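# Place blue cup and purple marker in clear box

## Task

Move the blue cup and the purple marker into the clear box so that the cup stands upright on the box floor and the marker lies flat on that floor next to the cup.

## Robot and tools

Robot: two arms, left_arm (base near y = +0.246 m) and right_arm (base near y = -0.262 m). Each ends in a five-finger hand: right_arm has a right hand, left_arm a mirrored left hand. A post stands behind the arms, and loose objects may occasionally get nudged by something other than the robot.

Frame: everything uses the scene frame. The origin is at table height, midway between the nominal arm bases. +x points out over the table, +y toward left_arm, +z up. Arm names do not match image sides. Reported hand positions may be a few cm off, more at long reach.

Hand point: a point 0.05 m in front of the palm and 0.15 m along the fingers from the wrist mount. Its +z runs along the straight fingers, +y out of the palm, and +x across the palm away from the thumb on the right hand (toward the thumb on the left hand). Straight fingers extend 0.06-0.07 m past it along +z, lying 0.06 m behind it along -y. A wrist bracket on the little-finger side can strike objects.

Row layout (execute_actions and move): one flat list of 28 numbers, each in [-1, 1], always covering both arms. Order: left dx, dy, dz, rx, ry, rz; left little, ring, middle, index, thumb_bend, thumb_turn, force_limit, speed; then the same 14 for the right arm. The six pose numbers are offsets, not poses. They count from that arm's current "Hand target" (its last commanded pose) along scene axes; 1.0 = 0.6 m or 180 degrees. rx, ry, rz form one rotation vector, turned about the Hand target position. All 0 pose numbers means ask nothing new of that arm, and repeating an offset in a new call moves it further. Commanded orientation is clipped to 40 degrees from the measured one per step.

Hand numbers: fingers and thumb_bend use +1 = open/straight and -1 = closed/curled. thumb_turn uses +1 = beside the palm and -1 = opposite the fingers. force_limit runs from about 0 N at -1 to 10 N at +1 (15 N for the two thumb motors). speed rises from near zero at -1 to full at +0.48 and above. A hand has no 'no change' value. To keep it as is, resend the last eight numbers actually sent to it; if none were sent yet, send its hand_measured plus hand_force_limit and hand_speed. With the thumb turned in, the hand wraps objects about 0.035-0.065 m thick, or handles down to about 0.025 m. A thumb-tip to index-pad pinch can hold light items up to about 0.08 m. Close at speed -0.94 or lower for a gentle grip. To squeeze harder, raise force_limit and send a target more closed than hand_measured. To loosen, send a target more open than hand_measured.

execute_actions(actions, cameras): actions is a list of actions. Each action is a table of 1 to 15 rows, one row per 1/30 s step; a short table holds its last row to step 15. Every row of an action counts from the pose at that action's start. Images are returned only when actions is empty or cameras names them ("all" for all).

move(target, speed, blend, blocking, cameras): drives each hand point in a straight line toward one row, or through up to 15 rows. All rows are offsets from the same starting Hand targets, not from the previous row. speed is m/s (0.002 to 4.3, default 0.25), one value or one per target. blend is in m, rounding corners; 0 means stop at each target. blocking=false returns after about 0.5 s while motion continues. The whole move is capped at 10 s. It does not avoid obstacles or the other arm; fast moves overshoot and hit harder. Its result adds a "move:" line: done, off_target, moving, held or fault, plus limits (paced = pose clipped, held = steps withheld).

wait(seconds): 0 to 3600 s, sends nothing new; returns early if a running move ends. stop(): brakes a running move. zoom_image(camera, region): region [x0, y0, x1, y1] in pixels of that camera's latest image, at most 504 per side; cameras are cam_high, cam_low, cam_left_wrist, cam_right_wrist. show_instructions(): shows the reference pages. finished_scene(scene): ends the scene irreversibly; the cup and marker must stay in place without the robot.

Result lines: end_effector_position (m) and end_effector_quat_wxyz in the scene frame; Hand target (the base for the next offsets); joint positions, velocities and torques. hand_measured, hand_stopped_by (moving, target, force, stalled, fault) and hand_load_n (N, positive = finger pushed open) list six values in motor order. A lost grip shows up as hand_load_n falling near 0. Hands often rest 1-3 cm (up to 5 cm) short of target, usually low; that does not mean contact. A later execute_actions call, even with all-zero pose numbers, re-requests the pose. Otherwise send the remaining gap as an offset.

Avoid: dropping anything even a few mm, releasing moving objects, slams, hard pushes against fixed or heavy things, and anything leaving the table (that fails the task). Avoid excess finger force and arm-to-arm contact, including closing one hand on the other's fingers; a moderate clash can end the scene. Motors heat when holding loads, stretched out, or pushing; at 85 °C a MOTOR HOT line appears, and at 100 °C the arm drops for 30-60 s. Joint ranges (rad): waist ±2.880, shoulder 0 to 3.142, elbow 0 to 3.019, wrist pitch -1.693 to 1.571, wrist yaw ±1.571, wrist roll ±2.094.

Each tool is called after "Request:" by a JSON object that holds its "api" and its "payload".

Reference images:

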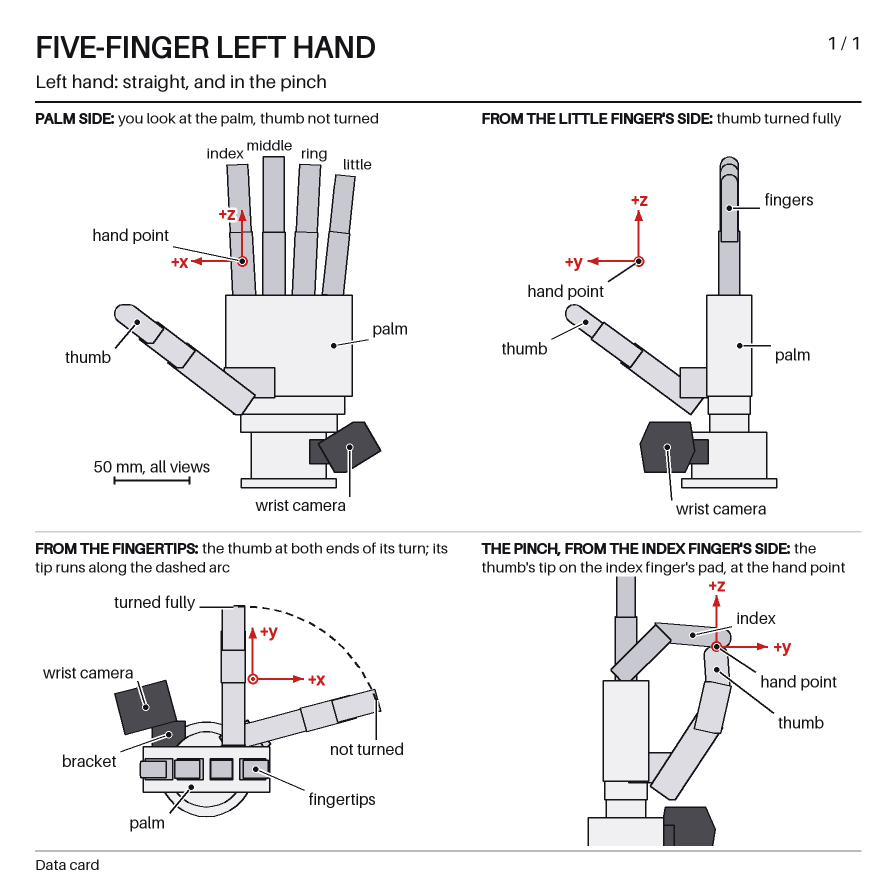

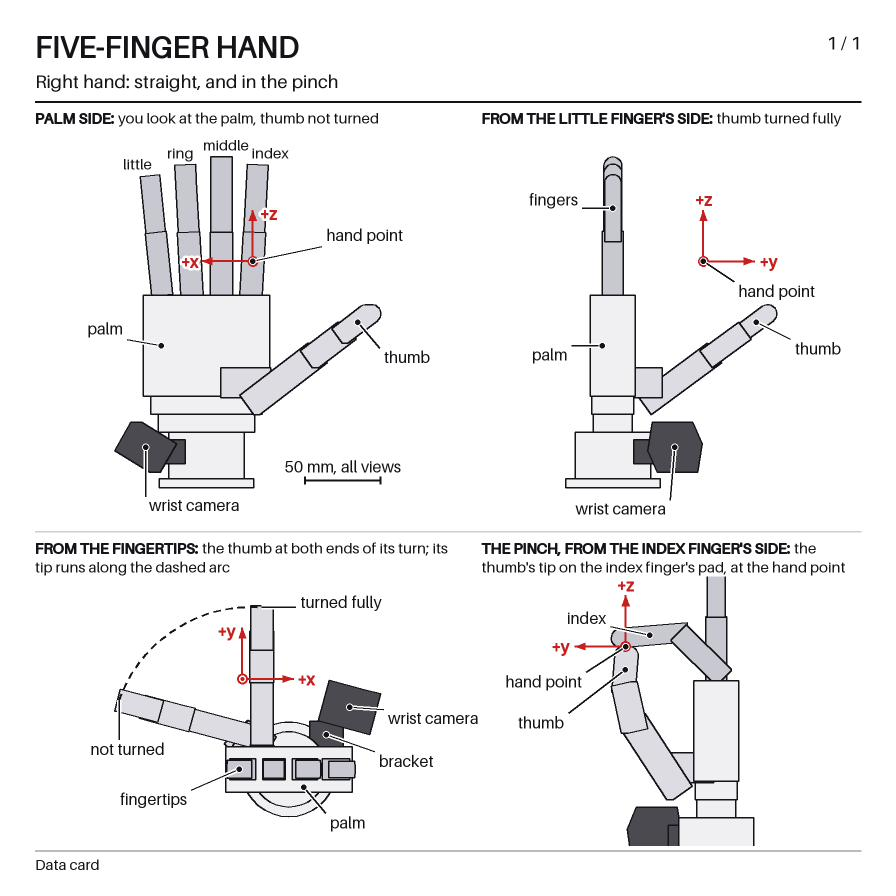

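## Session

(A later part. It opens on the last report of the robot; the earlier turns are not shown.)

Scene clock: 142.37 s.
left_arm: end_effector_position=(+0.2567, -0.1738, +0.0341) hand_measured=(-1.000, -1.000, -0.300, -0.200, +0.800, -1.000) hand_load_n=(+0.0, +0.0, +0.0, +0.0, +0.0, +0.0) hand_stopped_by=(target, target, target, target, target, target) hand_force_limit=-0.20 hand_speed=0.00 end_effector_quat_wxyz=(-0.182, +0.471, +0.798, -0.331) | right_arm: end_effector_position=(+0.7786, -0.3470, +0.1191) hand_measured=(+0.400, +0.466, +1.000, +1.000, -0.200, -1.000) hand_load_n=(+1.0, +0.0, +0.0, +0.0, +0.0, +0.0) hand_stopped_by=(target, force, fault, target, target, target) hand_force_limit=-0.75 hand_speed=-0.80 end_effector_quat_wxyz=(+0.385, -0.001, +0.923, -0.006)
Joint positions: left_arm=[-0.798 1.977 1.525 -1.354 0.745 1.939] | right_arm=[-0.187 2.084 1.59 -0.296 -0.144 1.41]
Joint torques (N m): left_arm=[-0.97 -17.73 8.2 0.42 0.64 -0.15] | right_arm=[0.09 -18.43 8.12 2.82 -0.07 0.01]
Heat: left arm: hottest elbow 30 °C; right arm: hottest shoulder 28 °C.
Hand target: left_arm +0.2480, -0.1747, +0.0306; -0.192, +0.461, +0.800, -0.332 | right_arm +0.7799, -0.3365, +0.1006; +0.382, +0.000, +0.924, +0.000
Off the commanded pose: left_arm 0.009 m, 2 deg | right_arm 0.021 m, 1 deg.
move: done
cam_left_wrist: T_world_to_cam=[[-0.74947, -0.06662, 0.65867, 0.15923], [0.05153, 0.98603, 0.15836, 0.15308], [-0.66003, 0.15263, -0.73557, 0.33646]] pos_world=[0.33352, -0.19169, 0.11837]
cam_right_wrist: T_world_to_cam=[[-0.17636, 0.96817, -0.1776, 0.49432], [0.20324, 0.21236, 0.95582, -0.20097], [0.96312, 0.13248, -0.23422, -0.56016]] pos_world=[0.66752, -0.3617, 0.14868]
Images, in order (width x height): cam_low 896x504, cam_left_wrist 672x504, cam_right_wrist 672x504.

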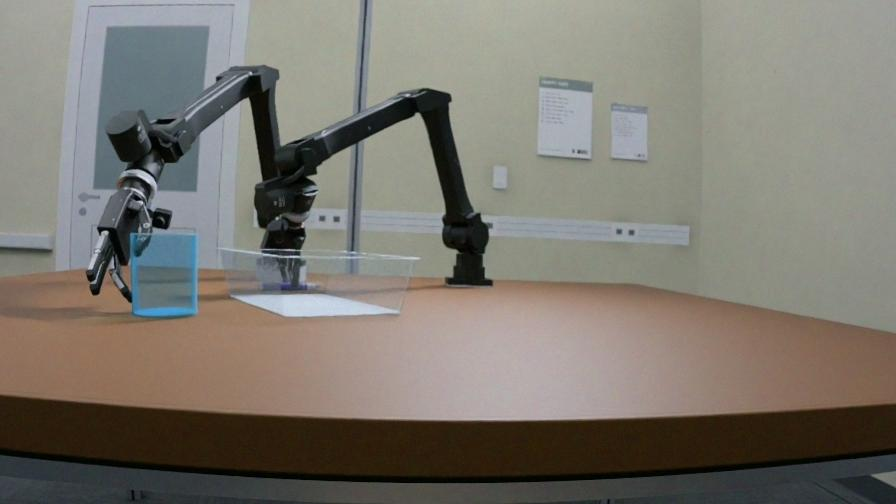

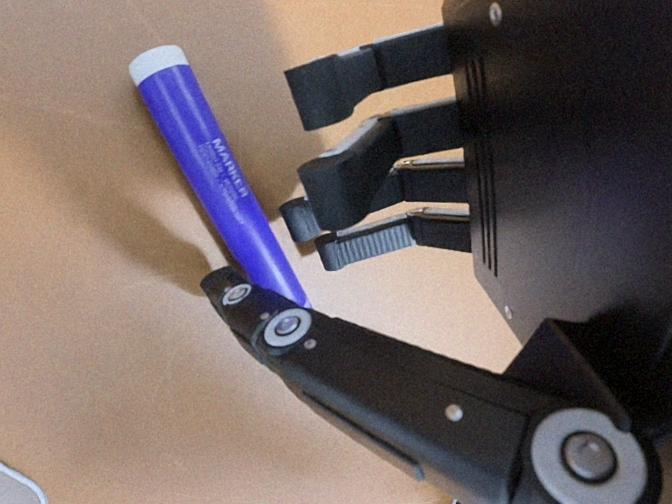

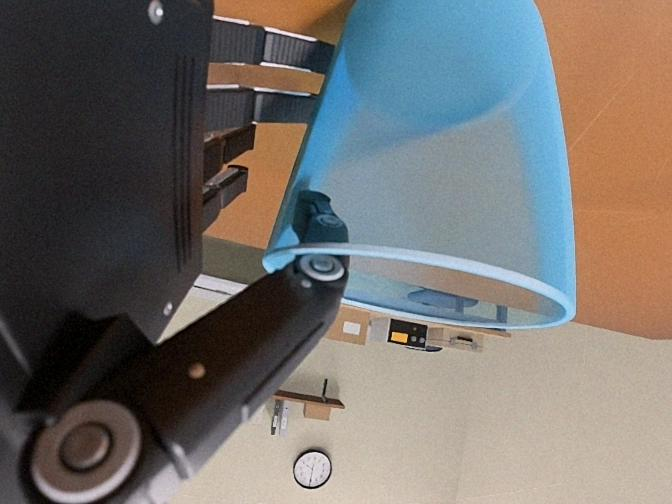

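Request:
{"api": "move", "payload": {"target": [0.0125,0.0083,-0.02,0,0,0,-1,-1,-0.3,-0.2,0.8,-1,-0.2,0.0,0,0,0,0,0,0,0.88,0.88,1,1,-1,-1,0.0,-0.82], "speed": 0.05, "cameras": ["cam_left_wrist","cam_right_wrist","cam_low"]}}

Request:
{"api": "zoom_image", "payload": {"camera": "cam_low", "region": [60, 200, 260, 350]}}

Scene clock: 147.67 s.
left_arm: end_effector_position=(+0.2584, -0.1755, +0.0335) hand_measured=(-1.000, -1.000, -0.300, -0.200, +0.800, -1.000) hand_load_n=(+0.0, +0.0, +0.0, +0.0, +0.0, +0.0) hand_stopped_by=(target, target, target, target, target, target) hand_force_limit=-0.20 hand_speed=0.00 end_effector_quat_wxyz=(-0.178, +0.472, +0.797, -0.332) | right_arm: end_effector_position=(+0.7795, -0.3442, +0.1208) hand_measured=(+0.880, +0.880, +1.000, +1.000, -0.734, -1.000) hand_load_n=(+0.0, +0.0, +0.0, +0.0, +8.0, +1.0) hand_stopped_by=(target, target, fault, target, force, target) hand_force_limit=0.00 hand_speed=-0.82 end_effector_quat_wxyz=(+0.387, +0.002, +0.922, +0.000)
Joint positions: left_arm=[-0.798 1.977 1.525 -1.344 0.745 1.939] | right_arm=[-0.185 2.084 1.59 -0.293 -0.153 1.42]
Joint torques (N m): left_arm=[0.09 -16.15 7.95 0.46 0.51 0.02] | right_arm=[-0.38 -18.43 8.1 2.56 0 -0.02]
Heat: left arm: hottest elbow 30 °C; right arm: hottest shoulder 28 °C.
Hand target: left_arm +0.2555, -0.1697, +0.0186; -0.192, +0.461, +0.800, -0.332 | right_arm +0.7799, -0.3364, +0.1006; +0.382, +0.000, +0.924, +0.000
Off the commanded pose: left_arm 0.016 m, 2 deg | right_arm 0.022 m, 1 deg.
move: off_target (left_arm)
cam_left_wrist: T_world_to_cam=[[-0.7537, -0.06231, 0.65425, 0.16276], [0.0506, 0.98704, 0.15229, 0.15534], [-0.65526, 0.14789, -0.74078, 0.33545]] pos_world=[0.33462, -0.19279, 0.11835]
cam_right_wrist: T_world_to_cam=[[-0.17636, 0.97032, -0.16548, 0.49126], [0.19882, 0.19977, 0.95946, -0.2047], [0.96404, 0.13631, -0.22815, -0.56117]] pos_world=[0.66832, -0.35929, 0.14966]
Images, in order (width x height): cam_low 896x504, cam_left_wrist 672x504, cam_right_wrist 672x504.

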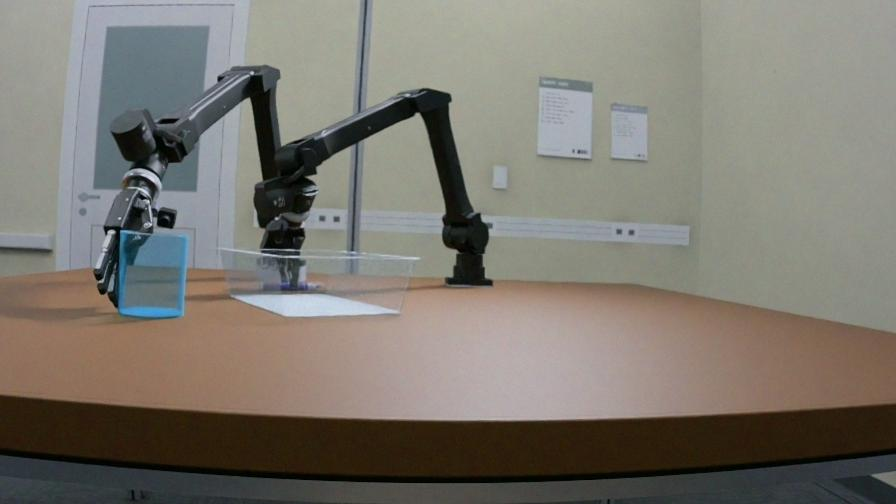

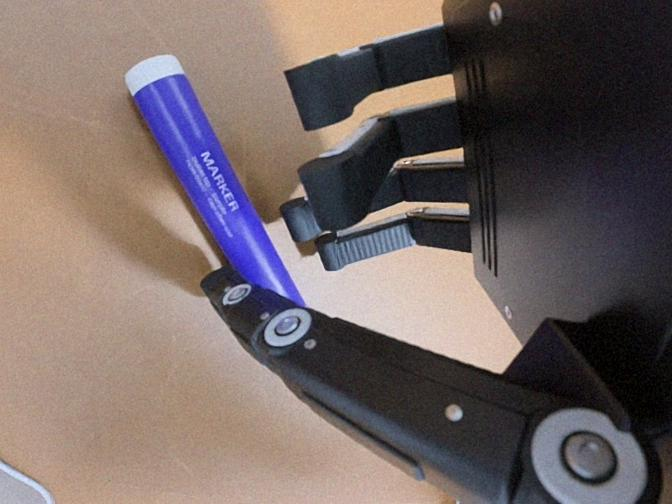

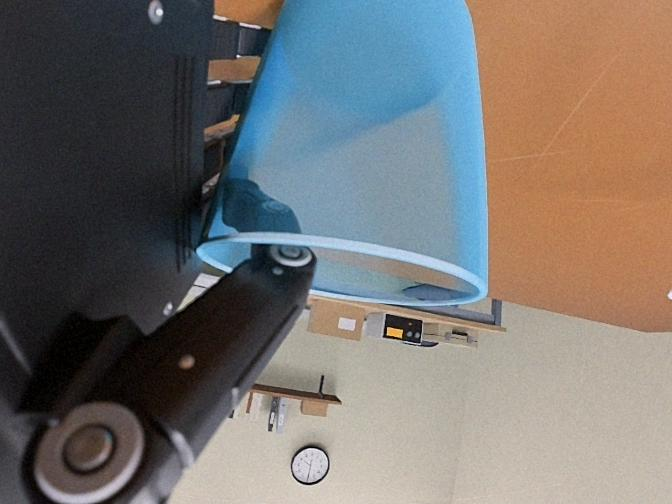

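Scaled by 2.520 from the camera's image (finer frame: 1280x720).

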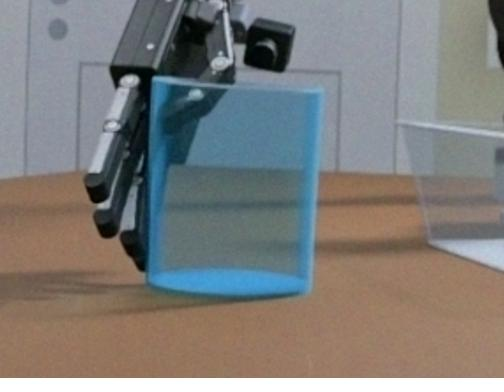

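Request:
{"api": "move", "payload": {"target": [0.01,0.006,-0.02,0,0,0,-1,-1,-0.3,-0.2,0.8,-1,-0.2,0.0,0,0,0.07,0,0,0,0.88,0.88,1,1,-1,-1,0.0,-0.82], "speed": 0.05, "cameras": ["cam_left_wrist","cam_right_wrist","cam_low"]}}

Request:
{"api": "zoom_image", "payload": {"camera": "cam_low", "region": [60, 200, 260, 350]}}

Scene clock: 150.00 s.
left_arm: end_effector_position=(+0.2572, -0.1743, +0.0264) hand_measured=(-1.000, -1.000, -0.300, -0.200, +0.800, -1.000) hand_load_n=(+0.0, +0.0, +0.0, +0.0, -0.5, +0.0) hand_stopped_by=(target, target, target, target, target, target) hand_force_limit=-0.20 hand_speed=0.00 end_effector_quat_wxyz=(-0.183, +0.467, +0.800, -0.331) | right_arm: end_effector_position=(+0.7719, -0.3440, +0.1227) hand_measured=(+0.880, +0.880, +1.000, +1.000, -0.734, -1.000) hand_load_n=(+2.0, +0.0, +0.0, +0.0, +7.0, +1.5) hand_stopped_by=(target, target, fault, target, force, target) hand_force_limit=0.00 hand_speed=-0.82 end_effector_quat_wxyz=(+0.372, +0.000, +0.928, -0.003)
Joint positions: left_arm=[-0.797 1.988 1.521 -1.337 0.746 1.93] | right_arm=[-0.185 2.068 1.59 -0.342 -0.144 1.411]
Joint torques (N m): left_arm=[0.79 -15.33 8.02 0.53 0.39 0.17] | right_arm=[0.21 -21.42 10.88 0.98 -0.08 -0.01]
Heat: left arm: hottest elbow 30 °C; right arm: hottest shoulder 28 °C.
Hand target: left_arm +0.2614, -0.1661, +0.0065; -0.192, +0.461, +0.800, -0.332 | right_arm +0.7799, -0.3364, +0.1426; +0.382, +0.000, +0.924, +0.000
Off the commanded pose: left_arm 0.022 m, 1 deg | right_arm 0.023 m, 1 deg.
move: off_target (left_arm, right_arm)
cam_left_wrist: T_world_to_cam=[[-0.74647, -0.07486, 0.6612, 0.16242], [0.0446, 0.98579, 0.16196, 0.15629], [-0.66393, 0.15039, -0.73252, 0.33171]] pos_world=[0.3345, -0.1918, 0.11028]
cam_right_wrist: T_world_to_cam=[[-0.18214, 0.96932, -0.16508, 0.49416], [0.231, 0.20537, 0.95103, -0.22688], [0.95576, 0.13509, -0.26131, -0.54343]] pos_world=[0.66179, -0.35899, 0.15534]
Images, in order (width x height): cam_low 896x504, cam_left_wrist 672x504, cam_right_wrist 672x504.

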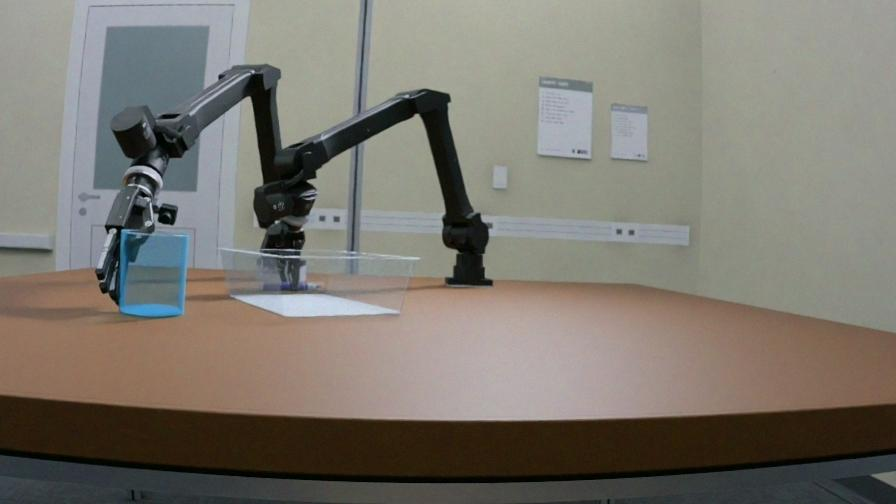

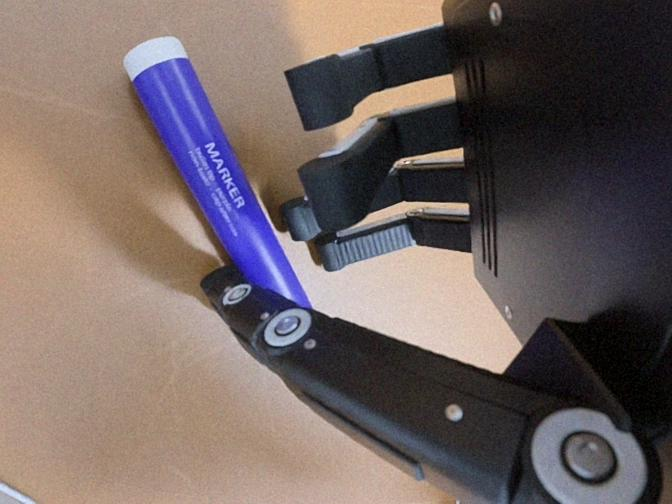

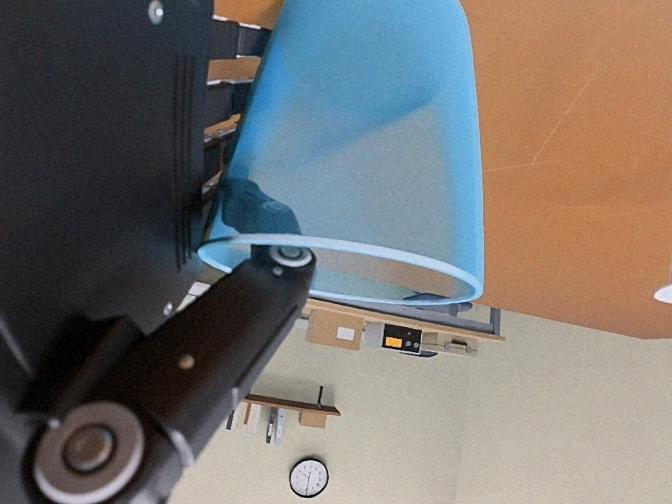

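Scaled by 2.520 from the camera's image (finer frame: 1280x720).

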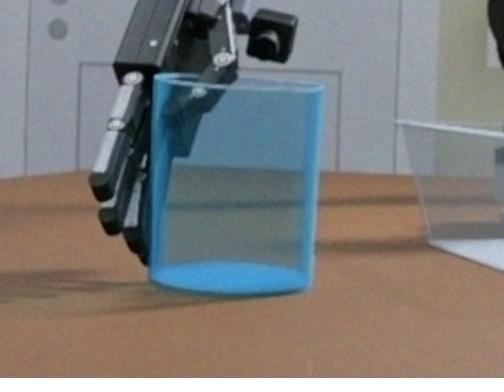

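Request:
{"api": "move", "payload": {"target": [0,0,0,0,0,0,-1,-1,-0.3,-0.2,0.0,-1,-0.6,-0.7,0,0,0.1,0,0,0,0.88,0.88,1,1,-1,-1,0.0,-0.82], "speed": 0.06, "cameras": ["cam_left_wrist","cam_right_wrist","cam_low"]}}

Request:
{"api": "zoom_image", "payload": {"camera": "cam_low", "region": [60, 200, 260, 350]}}

Scene clock: 152.63 s.
left_arm: end_effector_position=(+0.2572, -0.1743, +0.0264) hand_measured=(-1.000, -1.000, -0.300, -0.200, +0.634, -1.000) hand_load_n=(+0.0, +0.0, +3.0, +0.0, +3.5, +0.0) hand_stopped_by=(target, target, target, target, force, target) hand_force_limit=-0.60 hand_speed=-0.70 end_effector_quat_wxyz=(-0.183, +0.467, +0.800, -0.331) | right_arm: end_effector_position=(+0.7636, -0.3422, +0.1689) hand_measured=(+0.880, +0.880, +1.000, +1.000, -0.734, -1.000) hand_load_n=(+2.0, +0.0, +0.0, -0.5, +7.5, +1.5) hand_stopped_by=(target, target, fault, target, force, target) hand_force_limit=0.00 hand_speed=-0.82 end_effector_quat_wxyz=(+0.359, +0.001, +0.933, +0.000)
Joint positions: left_arm=[-0.797 1.988 1.521 -1.337 0.746 1.93] | right_arm=[-0.185 2.003 1.628 -0.473 -0.144 1.411]
Joint torques (N m): left_arm=[0.79 -15.44 8.06 0.58 0.4 0.17] | right_arm=[-0.5 -20.6 13.63 0.98 -0.1 -0.05]
Heat: left arm: hottest elbow 30 °C; right arm: hottest shoulder 28 °C.
Hand target: left_arm +0.2614, -0.1661, +0.0066; -0.192, +0.461, +0.800, -0.332 | right_arm +0.7799, -0.3365, +0.2028; +0.382, +0.000, +0.924, +0.000
Off the commanded pose: left_arm 0.022 m, 1 deg | right_arm 0.038 m, 3 deg.
move: off_target (right_arm)
cam_left_wrist: T_world_to_cam=[[-0.74647, -0.07486, 0.6612, 0.16242], [0.0446, 0.98579, 0.16196, 0.15629], [-0.66393, 0.15039, -0.73252, 0.33171]] pos_world=[0.3345, -0.1918, 0.11028]
cam_right_wrist: T_world_to_cam=[[-0.18632, 0.97024, -0.15465, 0.50027], [0.25563, 0.19986, 0.94589, -0.2891], [0.94865, 0.13671, -0.28526, -0.51363]] pos_world=[0.65437, -0.35739, 0.2043]
Images, in order (width x height): cam_low 896x504, cam_left_wrist 672x504, cam_right_wrist 672x504.

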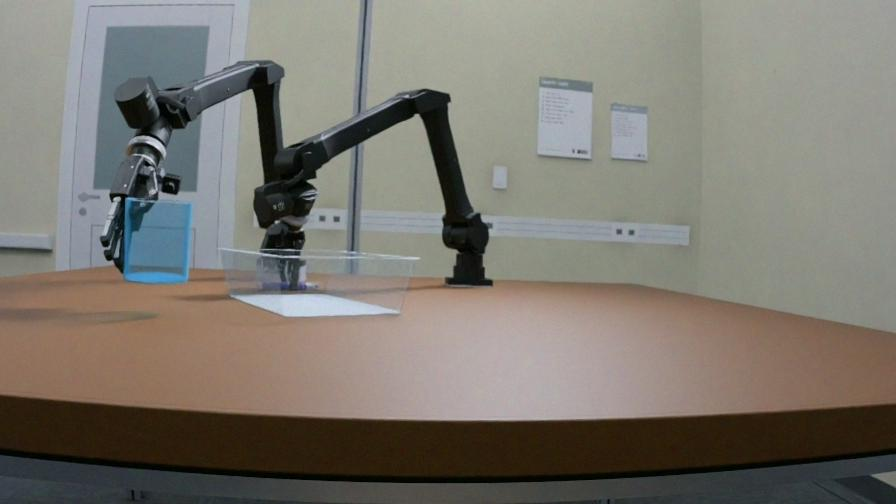

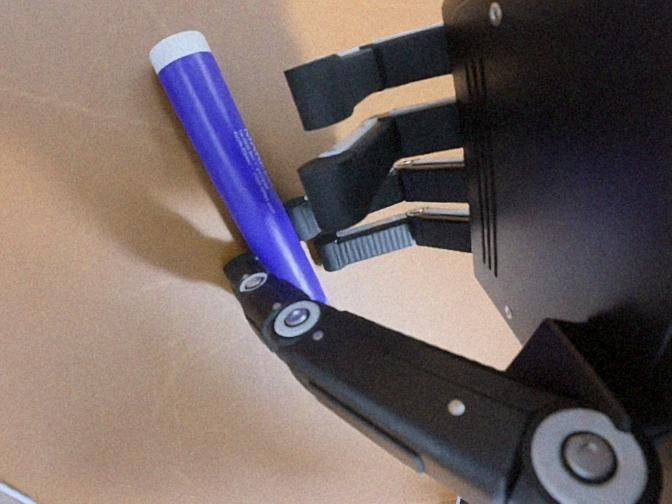

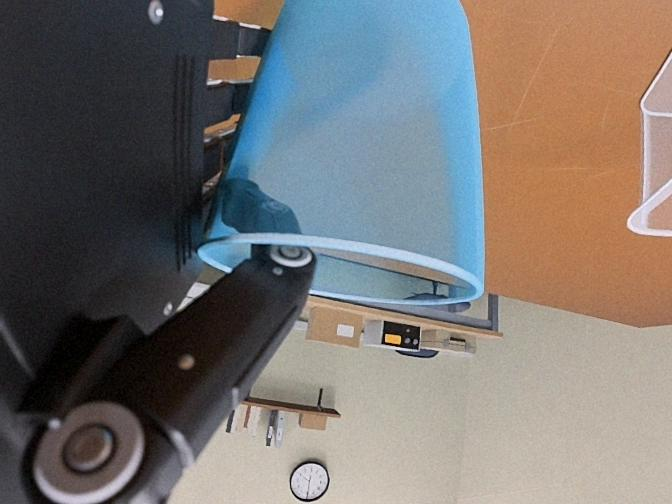

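Scaled by 2.520 from the camera's image (finer frame: 1280x720).

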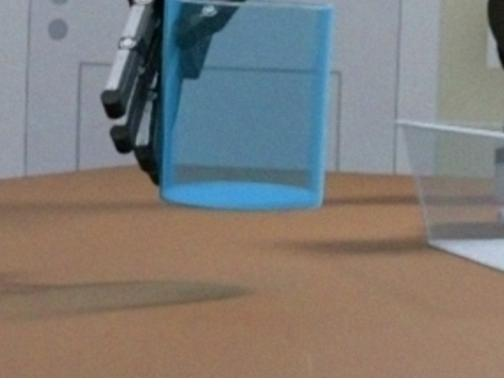

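Request:
{"api": "move", "payload": {"target": [0,0,0,0,0,0,-1,-1,-0.3,-0.7,0.0,-1,-0.5,-0.8,0,0,0,0,0,0,0.88,0.88,1,1,-1,-1,0.0,-0.82], "speed": 0.06, "cameras": ["cam_left_wrist"]}}

Scene clock: 154.83 s.
left_arm: end_effector_position=(+0.2591, -0.1734, +0.0263) hand_measured=(-1.000, -1.000, -0.300, -0.700, +0.634, -1.000) hand_load_n=(+0.0, +0.0, +2.5, +0.0, +3.5, +0.5) hand_stopped_by=(target, target, target, target, force, target) hand_force_limit=-0.50 hand_speed=-0.80 end_effector_quat_wxyz=(-0.182, +0.465, +0.800, -0.331) | right_arm: end_effector_position=(+0.7636, -0.3422, +0.1689) hand_measured=(+0.880, +0.880, +1.000, +1.000, -0.734, -1.000) hand_load_n=(+2.0, +0.0, +0.0, +0.0, +7.5, +1.0) hand_stopped_by=(target, target, fault, target, force, target) hand_force_limit=0.00 hand_speed=-0.82 end_effector_quat_wxyz=(+0.359, +0.001, +0.933, +0.000)
Joint positions: left_arm=[-0.793 1.988 1.521 -1.335 0.746 1.93] | right_arm=[-0.185 2.003 1.628 -0.473 -0.144 1.411]
Joint torques (N m): left_arm=[0.62 -15.38 8.03 0.49 0.39 0.16] | right_arm=[-0.26 -20.78 13.52 1.01 -0.05 -0.03]
Heat: left arm: hottest elbow 30 °C; right arm: hottest elbow 29 °C.
Hand target: left_arm +0.2615, -0.1661, +0.0066; -0.192, +0.461, +0.800, -0.332 | right_arm +0.7799, -0.3365, +0.2028; +0.382, +0.000, +0.924, +0.000
Off the commanded pose: left_arm 0.021 m, 1 deg | right_arm 0.038 m, 3 deg.
move: done
cam_left_wrist: T_world_to_cam=[[-0.7469, -0.07705, 0.66046, 0.16374], [0.04064, 0.98612, 0.16101, 0.15653], [-0.6637, 0.1471, -0.7334, 0.33218]] pos_world=[0.3364, -0.1906, 0.11027]

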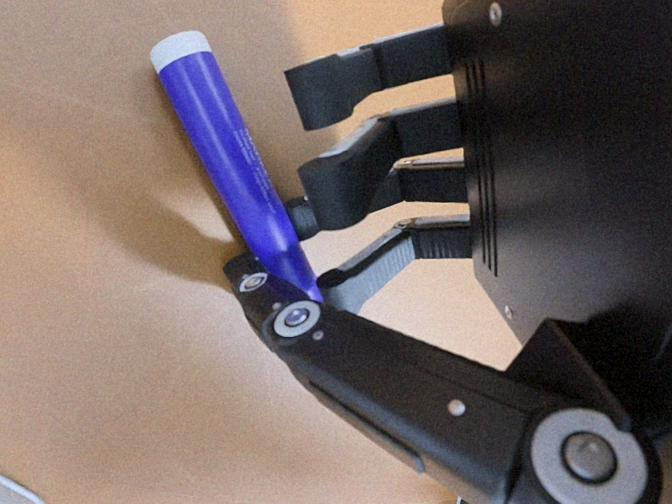

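Request:
{"api": "move", "payload": {"target": [[0,0,0,0,0,0,-1,-1,-0.3,-0.15,0.0,-1,-0.5,-0.8,0,0,0,0,0,0,0.88,0.88,1,1,-1,-1,0.0,-0.82],[0,0,0,0,0,0,-1,-1,-0.3,-0.3,0.0,-1,-0.5,-0.8,0,0,0,0,0,0,0.88,0.88,1,1,-1,-1,0.0,-0.82]], "speed": 0.06, "cameras": ["cam_left_wrist"]}}

Request:
{"api": "zoom_image", "payload": {"camera": "cam_left_wrist", "region": [150, 100, 450, 350]}}

Scene clock: 158.63 s.
left_arm: end_effector_position=(+0.2589, -0.1738, +0.0267) hand_measured=(-1.000, -1.000, -0.300, -0.300, +0.634, -1.000) hand_load_n=(+0.0, +0.0, +2.0, +0.0, +4.0, +0.5) hand_stopped_by=(target, target, target, target, force, target) hand_force_limit=-0.50 hand_speed=-0.80 end_effector_quat_wxyz=(-0.182, +0.464, +0.800, -0.333) | right_arm: end_effector_position=(+0.7636, -0.3422, +0.1689) hand_measured=(+0.880, +0.880, +1.000, +1.000, -0.734, -1.000) hand_load_n=(+2.0, +0.0, +0.0, +0.0, +7.5, +1.0) hand_stopped_by=(target, target, fault, target, force, target) hand_force_limit=0.00 hand_speed=-0.82 end_effector_quat_wxyz=(+0.359, +0.001, +0.933, +0.000)
Joint positions: left_arm=[-0.792 1.988 1.521 -1.335 0.751 1.93] | right_arm=[-0.185 2.003 1.628 -0.473 -0.144 1.411]
Joint torques (N m): left_arm=[0.62 -15.38 8.08 0.51 0.22 0.17] | right_arm=[0.15 -20.89 13.48 0.87 -0.05 -0.01]
Heat: left arm: hottest elbow 30 °C; right arm: hottest elbow 29 °C.
Hand target: left_arm +0.2616, -0.1661, +0.0067; -0.192, +0.461, +0.800, -0.332 | right_arm +0.7799, -0.3365, +0.2028; +0.382, +0.000, +0.924, +0.000
Off the commanded pose: left_arm 0.022 m, 1 deg | right_arm 0.038 m, 3 deg.
move: done; target 2's new numbers were sent with left_arm's hand 0.022 m and 1 deg from that target
cam_left_wrist: T_world_to_cam=[[-0.74463, -0.0763, 0.66311, 0.16269], [0.03939, 0.98669, 0.15777, 0.15739], [-0.66632, 0.1436, -0.73171, 0.33235]] pos_world=[0.3364, -0.19061, 0.11047]

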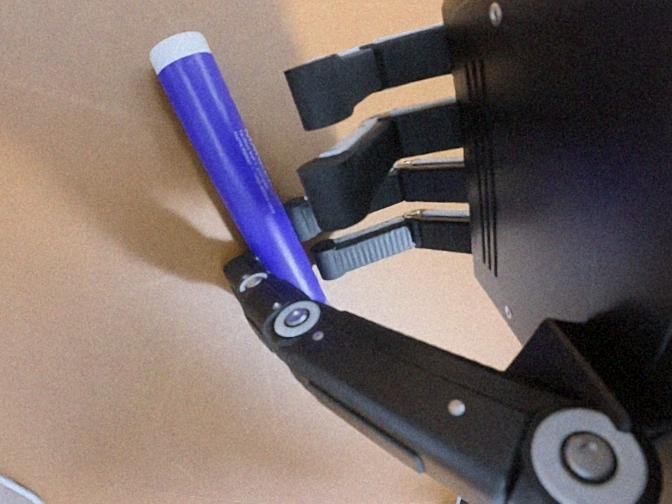

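Scaled by 1.680 from the camera's image (finer frame: 960x720).

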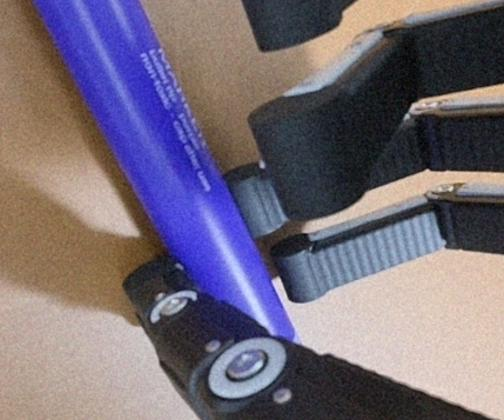

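Request:
{"api": "move", "payload": {"target": [[0,0,0,0,0,0,-1,-1,-0.4,-0.34,0.0,-1,-0.35,-0.85,0,0,0,0,0,0,0.88,0.88,1,1,-1,-1,0.0,-0.82],[0,0,0.05,0,0,0,-1,-1,-0.4,-0.34,0.0,-1,-0.35,-0.85,0,0,0,0,0,0,0.88,0.88,1,1,-1,-1,0.0,-0.82]], "speed": 0.05, "cameras": ["cam_left_wrist"]}}

Request:
{"api": "zoom_image", "payload": {"camera": "cam_left_wrist", "region": [150, 100, 450, 350]}}

Scene clock: 161.83 s.
left_arm: end_effector_position=(+0.2517, -0.1667, +0.0294) hand_measured=(-1.000, -1.000, -0.310, -0.340, +0.634, -1.000) hand_load_n=(+0.0, +0.0, +4.0, +0.0, +5.5, +1.0) hand_stopped_by=(target, target, force, target, force, target) hand_force_limit=-0.35 hand_speed=-0.85 end_effector_quat_wxyz=(-0.200, +0.457, +0.802, -0.329) | right_arm: end_effector_position=(+0.7636, -0.3422, +0.1689) hand_measured=(+0.880, +0.880, +1.000, +1.000, -0.734, -1.000) hand_load_n=(+2.0, +0.0, +0.0, +0.0, +7.5, +1.0) hand_stopped_by=(target, target, fault, target, force, target) hand_force_limit=0.00 hand_speed=-0.82 end_effector_quat_wxyz=(+0.359, +0.001, +0.933, +0.000)
Joint positions: left_arm=[-0.792 1.989 1.521 -1.375 0.751 1.93] | right_arm=[-0.185 2.003 1.628 -0.473 -0.144 1.411]
Joint torques (N m): left_arm=[0.62 -18.26 10.5 -0.53 0.21 0.16] | right_arm=[-0.03 -21.54 13.53 1.09 -0.06 -0.04]
Heat: left arm: hottest elbow 30 °C; right arm: hottest elbow 30 °C.
Hand target: left_arm +0.2615, -0.1661, +0.0367; -0.192, +0.461, +0.800, -0.332 | right_arm +0.7799, -0.3365, +0.2028; +0.382, +0.000, +0.924, +0.000
Off the commanded pose: left_arm 0.012 m, 1 deg | right_arm 0.038 m, 3 deg.
move: off_target (left_arm)
cam_left_wrist: T_world_to_cam=[[-0.72545, -0.09548, 0.68162, 0.14759], [0.04422, 0.98182, 0.18459, 0.14746], [-0.68686, 0.16405, -0.70804, 0.33651]] pos_world=[0.33168, -0.18589, 0.11045]

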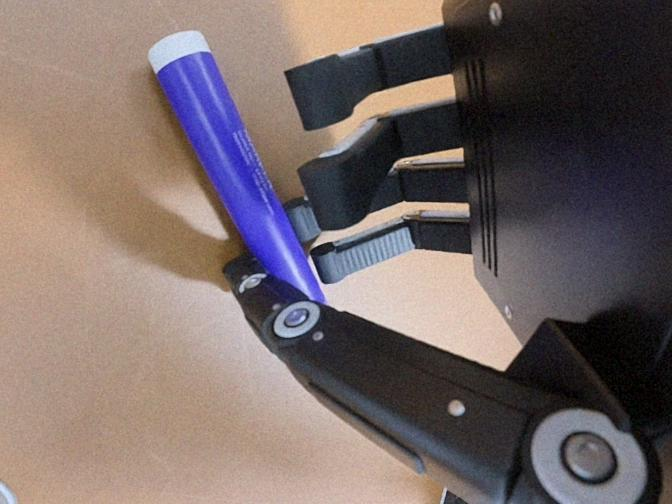

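Scaled by 1.680 from the camera's image (finer frame: 960x720).

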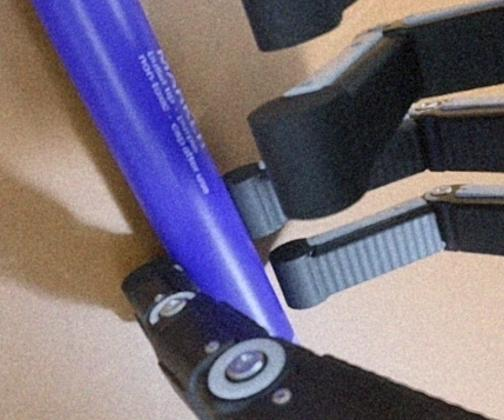

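Request:
{"api": "move", "payload": {"target": [0,0,0.07,0,0,0,-1,-1,-0.4,-0.42,0.0,-1,-0.35,-0.9,0,0,0,0,0,0,0.88,0.88,1,1,-1,-1,0.0,-0.82], "speed": 0.05, "cameras": ["cam_left_wrist","cam_low","cam_high"]}}

Request:
{"api": "zoom_image", "payload": {"camera": "cam_low", "region": [220, 180, 340, 300]}}

Scene clock: 163.73 s.
left_arm: end_effector_position=(+0.2456, -0.1606, +0.0643) hand_measured=(-1.000, -1.000, -0.310, -0.420, +0.634, -1.000) hand_load_n=(+0.0, +0.5, +3.5, +0.5, +6.0, +0.0) hand_stopped_by=(target, target, force, target, force, target) hand_force_limit=-0.35 hand_speed=-0.90 end_effector_quat_wxyz=(-0.210, +0.453, +0.803, -0.326) | right_arm: end_effector_position=(+0.7636, -0.3422, +0.1689) hand_measured=(+0.880, +0.880, +1.000, +1.000, -0.734, -1.000) hand_load_n=(+2.0, +0.0, +0.0, +0.0, +7.5, +1.0) hand_stopped_by=(target, target, fault, target, force, target) hand_force_limit=0.00 hand_speed=-0.82 end_effector_quat_wxyz=(+0.359, +0.001, +0.933, +0.000)
Joint positions: left_arm=[-0.792 1.945 1.546 -1.467 0.751 1.93] | right_arm=[-0.185 2.003 1.628 -0.473 -0.144 1.411]
Joint torques (N m): left_arm=[0.56 -18.02 12.7 -0.59 0.2 0.16] | right_arm=[-0.09 -20.6 13.45 0.98 -0.11 -0.06]
Heat: left arm: hottest elbow 30 °C; right arm: hottest elbow 30 °C.
Hand target: left_arm +0.2615, -0.1661, +0.0786; -0.192, +0.461, +0.800, -0.332 | right_arm +0.7799, -0.3365, +0.2028; +0.382, +0.000, +0.924, +0.000
Off the commanded pose: left_arm 0.022 m, 2 deg | right_arm 0.038 m, 3 deg.
move: off_target (left_arm)
cam_left_wrist: T_world_to_cam=[[-0.71431, -0.10658, 0.69167, 0.11474], [0.04736, 0.97871, 0.19973, 0.13295], [-0.69823, 0.17543, -0.69405, 0.35964]] pos_world=[0.32677, -0.18099, 0.14369]
Images, in order (width x height): cam_high 896x504, cam_low 896x504, cam_left_wrist 672x504.

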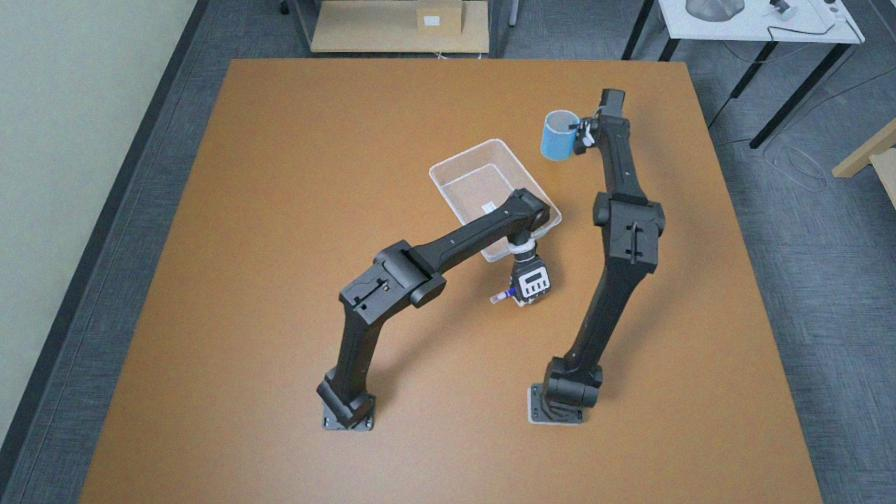

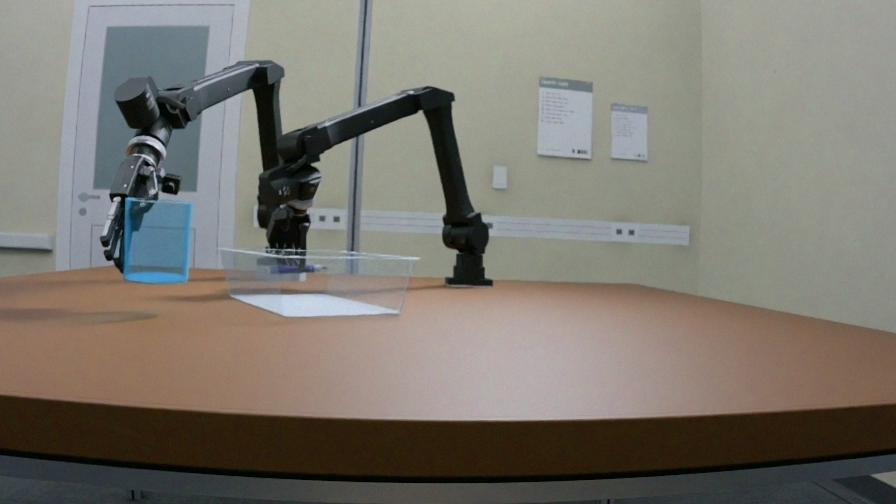

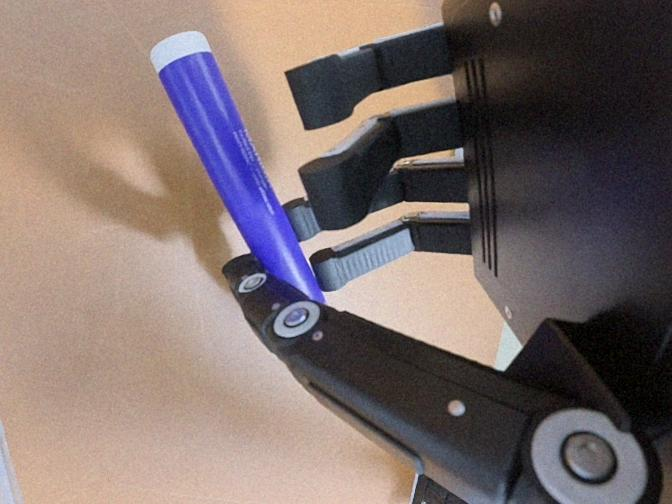

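Scaled by 4.200 from the camera's image (finer frame: 1280x720).

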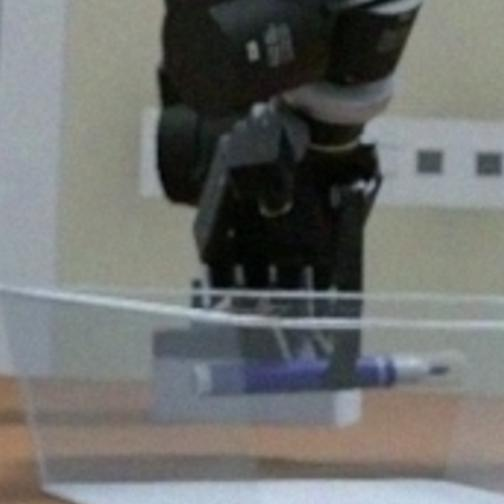

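Request:
{"api": "move", "payload": {"target": [[0,0,0.18,0,0,0,-1,-1,-0.4,-0.42,0.0,-1,-0.35,-0.9,0,0,0,0,0,0,0.88,0.88,1,1,-1,-1,0.0,-0.82],[0.384,-0.022,0.2,0,0,0.7222,-1,-1,-0.4,-0.42,0.0,-1,-0.35,-0.9,0,0,0,0,0,0,0.88,0.88,1,1,-1,-1,0.0,-0.82]], "speed": 0.2, "blend": [0.04,0], "cameras": ["all"]}}

Scene clock: 175.60 s.
left_arm: end_effector_position=(+0.4831, -0.1619, +0.1855) hand_measured=(-1.000, -1.000, -0.310, -0.420, +0.634, -1.000) hand_load_n=(+0.0, +0.0, +3.5, +1.0, +6.0, +0.0) hand_stopped_by=(target, target, force, target, force, target) hand_force_limit=-0.35 hand_speed=-0.90 end_effector_quat_wxyz=(+0.217, -0.526, +0.765, -0.302) | right_arm: end_effector_position=(+0.7636, -0.3422, +0.1689) hand_measured=(+0.880, +0.880, +1.000, +1.000, -0.734, -1.000) hand_load_n=(+2.0, +0.0, +0.0, +0.0, +7.5, +1.5) hand_stopped_by=(target, target, fault, target, force, target) hand_force_limit=0.00 hand_speed=-0.82 end_effector_quat_wxyz=(+0.359, +0.001, +0.933, +0.000)
Joint positions: left_arm=[-0.666 1.724 1.528 -0.637 -0.215 -0.21] | right_arm=[-0.185 2.003 1.628 -0.473 -0.144 1.411]
Joint torques (N m): left_arm=[-1.38 -15.15 16.23 1.09 -0.31 -0.17] | right_arm=[-0.03 -20.48 13.46 1.02 -0.05 0]
Heat: left arm: hottest elbow 31 °C; right arm: hottest elbow 31 °C.
Hand target: left_arm +0.4920, -0.1792, +0.1986; +0.219, -0.530, +0.756, -0.314 | right_arm +0.7799, -0.3365, +0.2028; +0.382, +0.000, +0.924, +0.000
Off the commanded pose: left_arm 0.023 m, 2 deg | right_arm 0.038 m, 3 deg.
move: off_target (left_arm)
cam_left_wrist: T_world_to_cam=[[0.54139, -0.52968, 0.65295, -0.4675], [-0.7861, -0.59436, 0.16964, 0.25238], [0.29824, -0.60512, -0.73816, 0.0102]] pos_world=[0.44845, -0.09145, 0.26997]
cam_right_wrist: T_world_to_cam=[[-0.18632, 0.97024, -0.15465, 0.50027], [0.25563, 0.19986, 0.94589, -0.2891], [0.94865, 0.13671, -0.28526, -0.51363]] pos_world=[0.65437, -0.35739, 0.2043]

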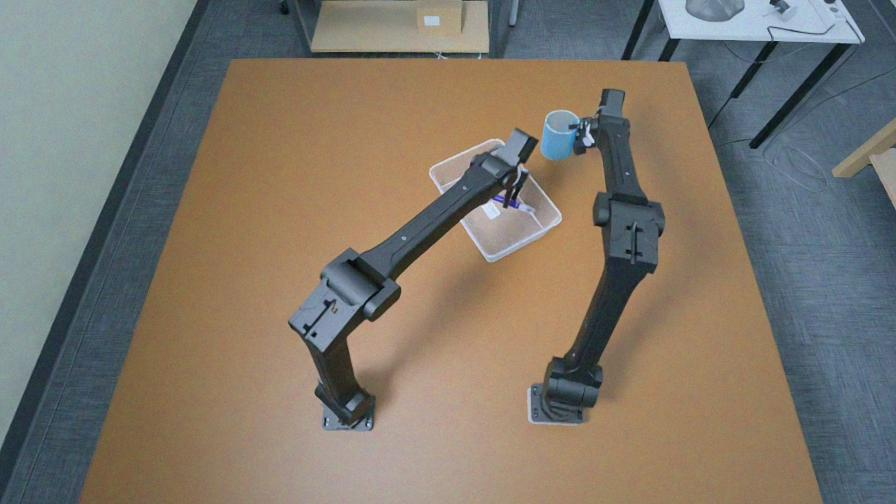

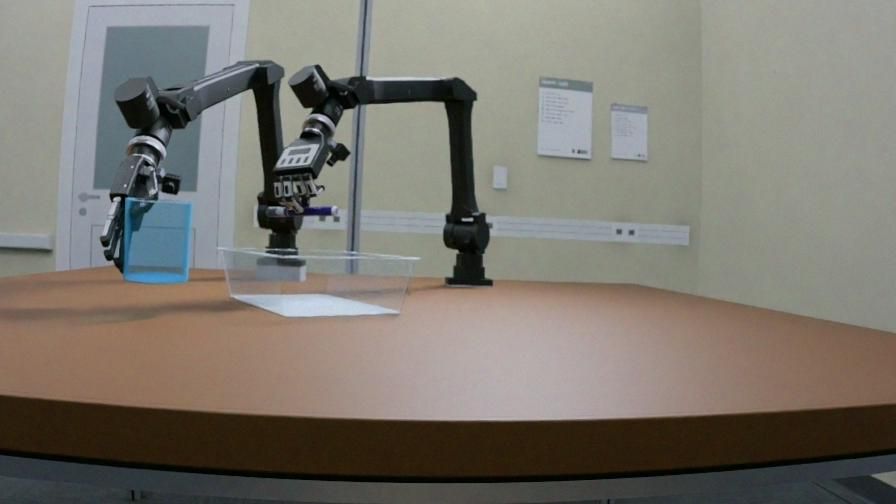

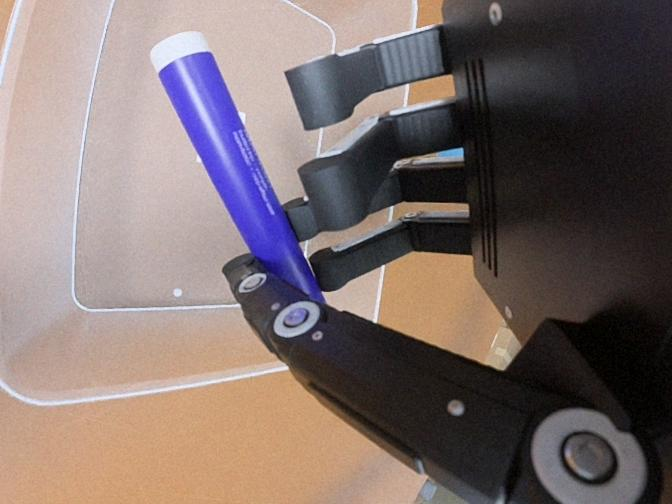

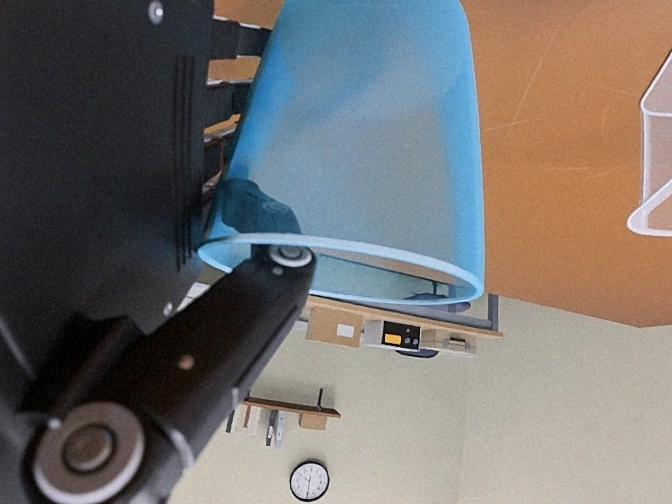

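Request:
{"api": "zoom_image", "payload": {"camera": "cam_left_wrist", "region": [0, 0, 480, 420]}}

Request:
{"api": "zoom_image", "payload": {"camera": "cam_high", "region": [400, 100, 600, 280]}}

Scaled by 1.050 from the camera's image (finer frame: 960x720).

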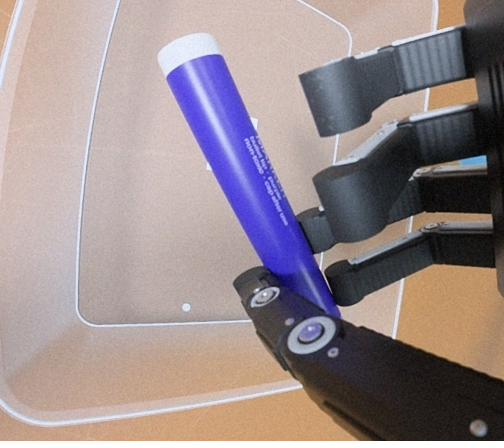

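Scaled by 2.520 from the camera's image (finer frame: 1280x720).

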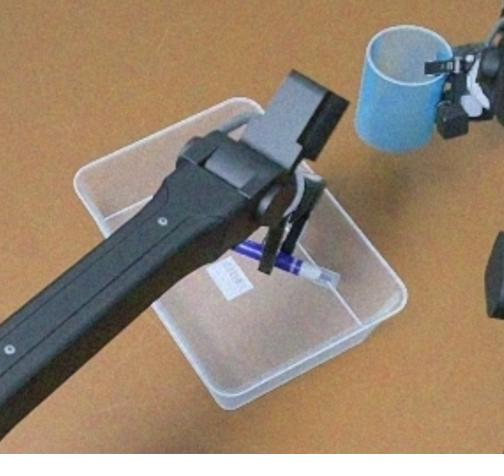

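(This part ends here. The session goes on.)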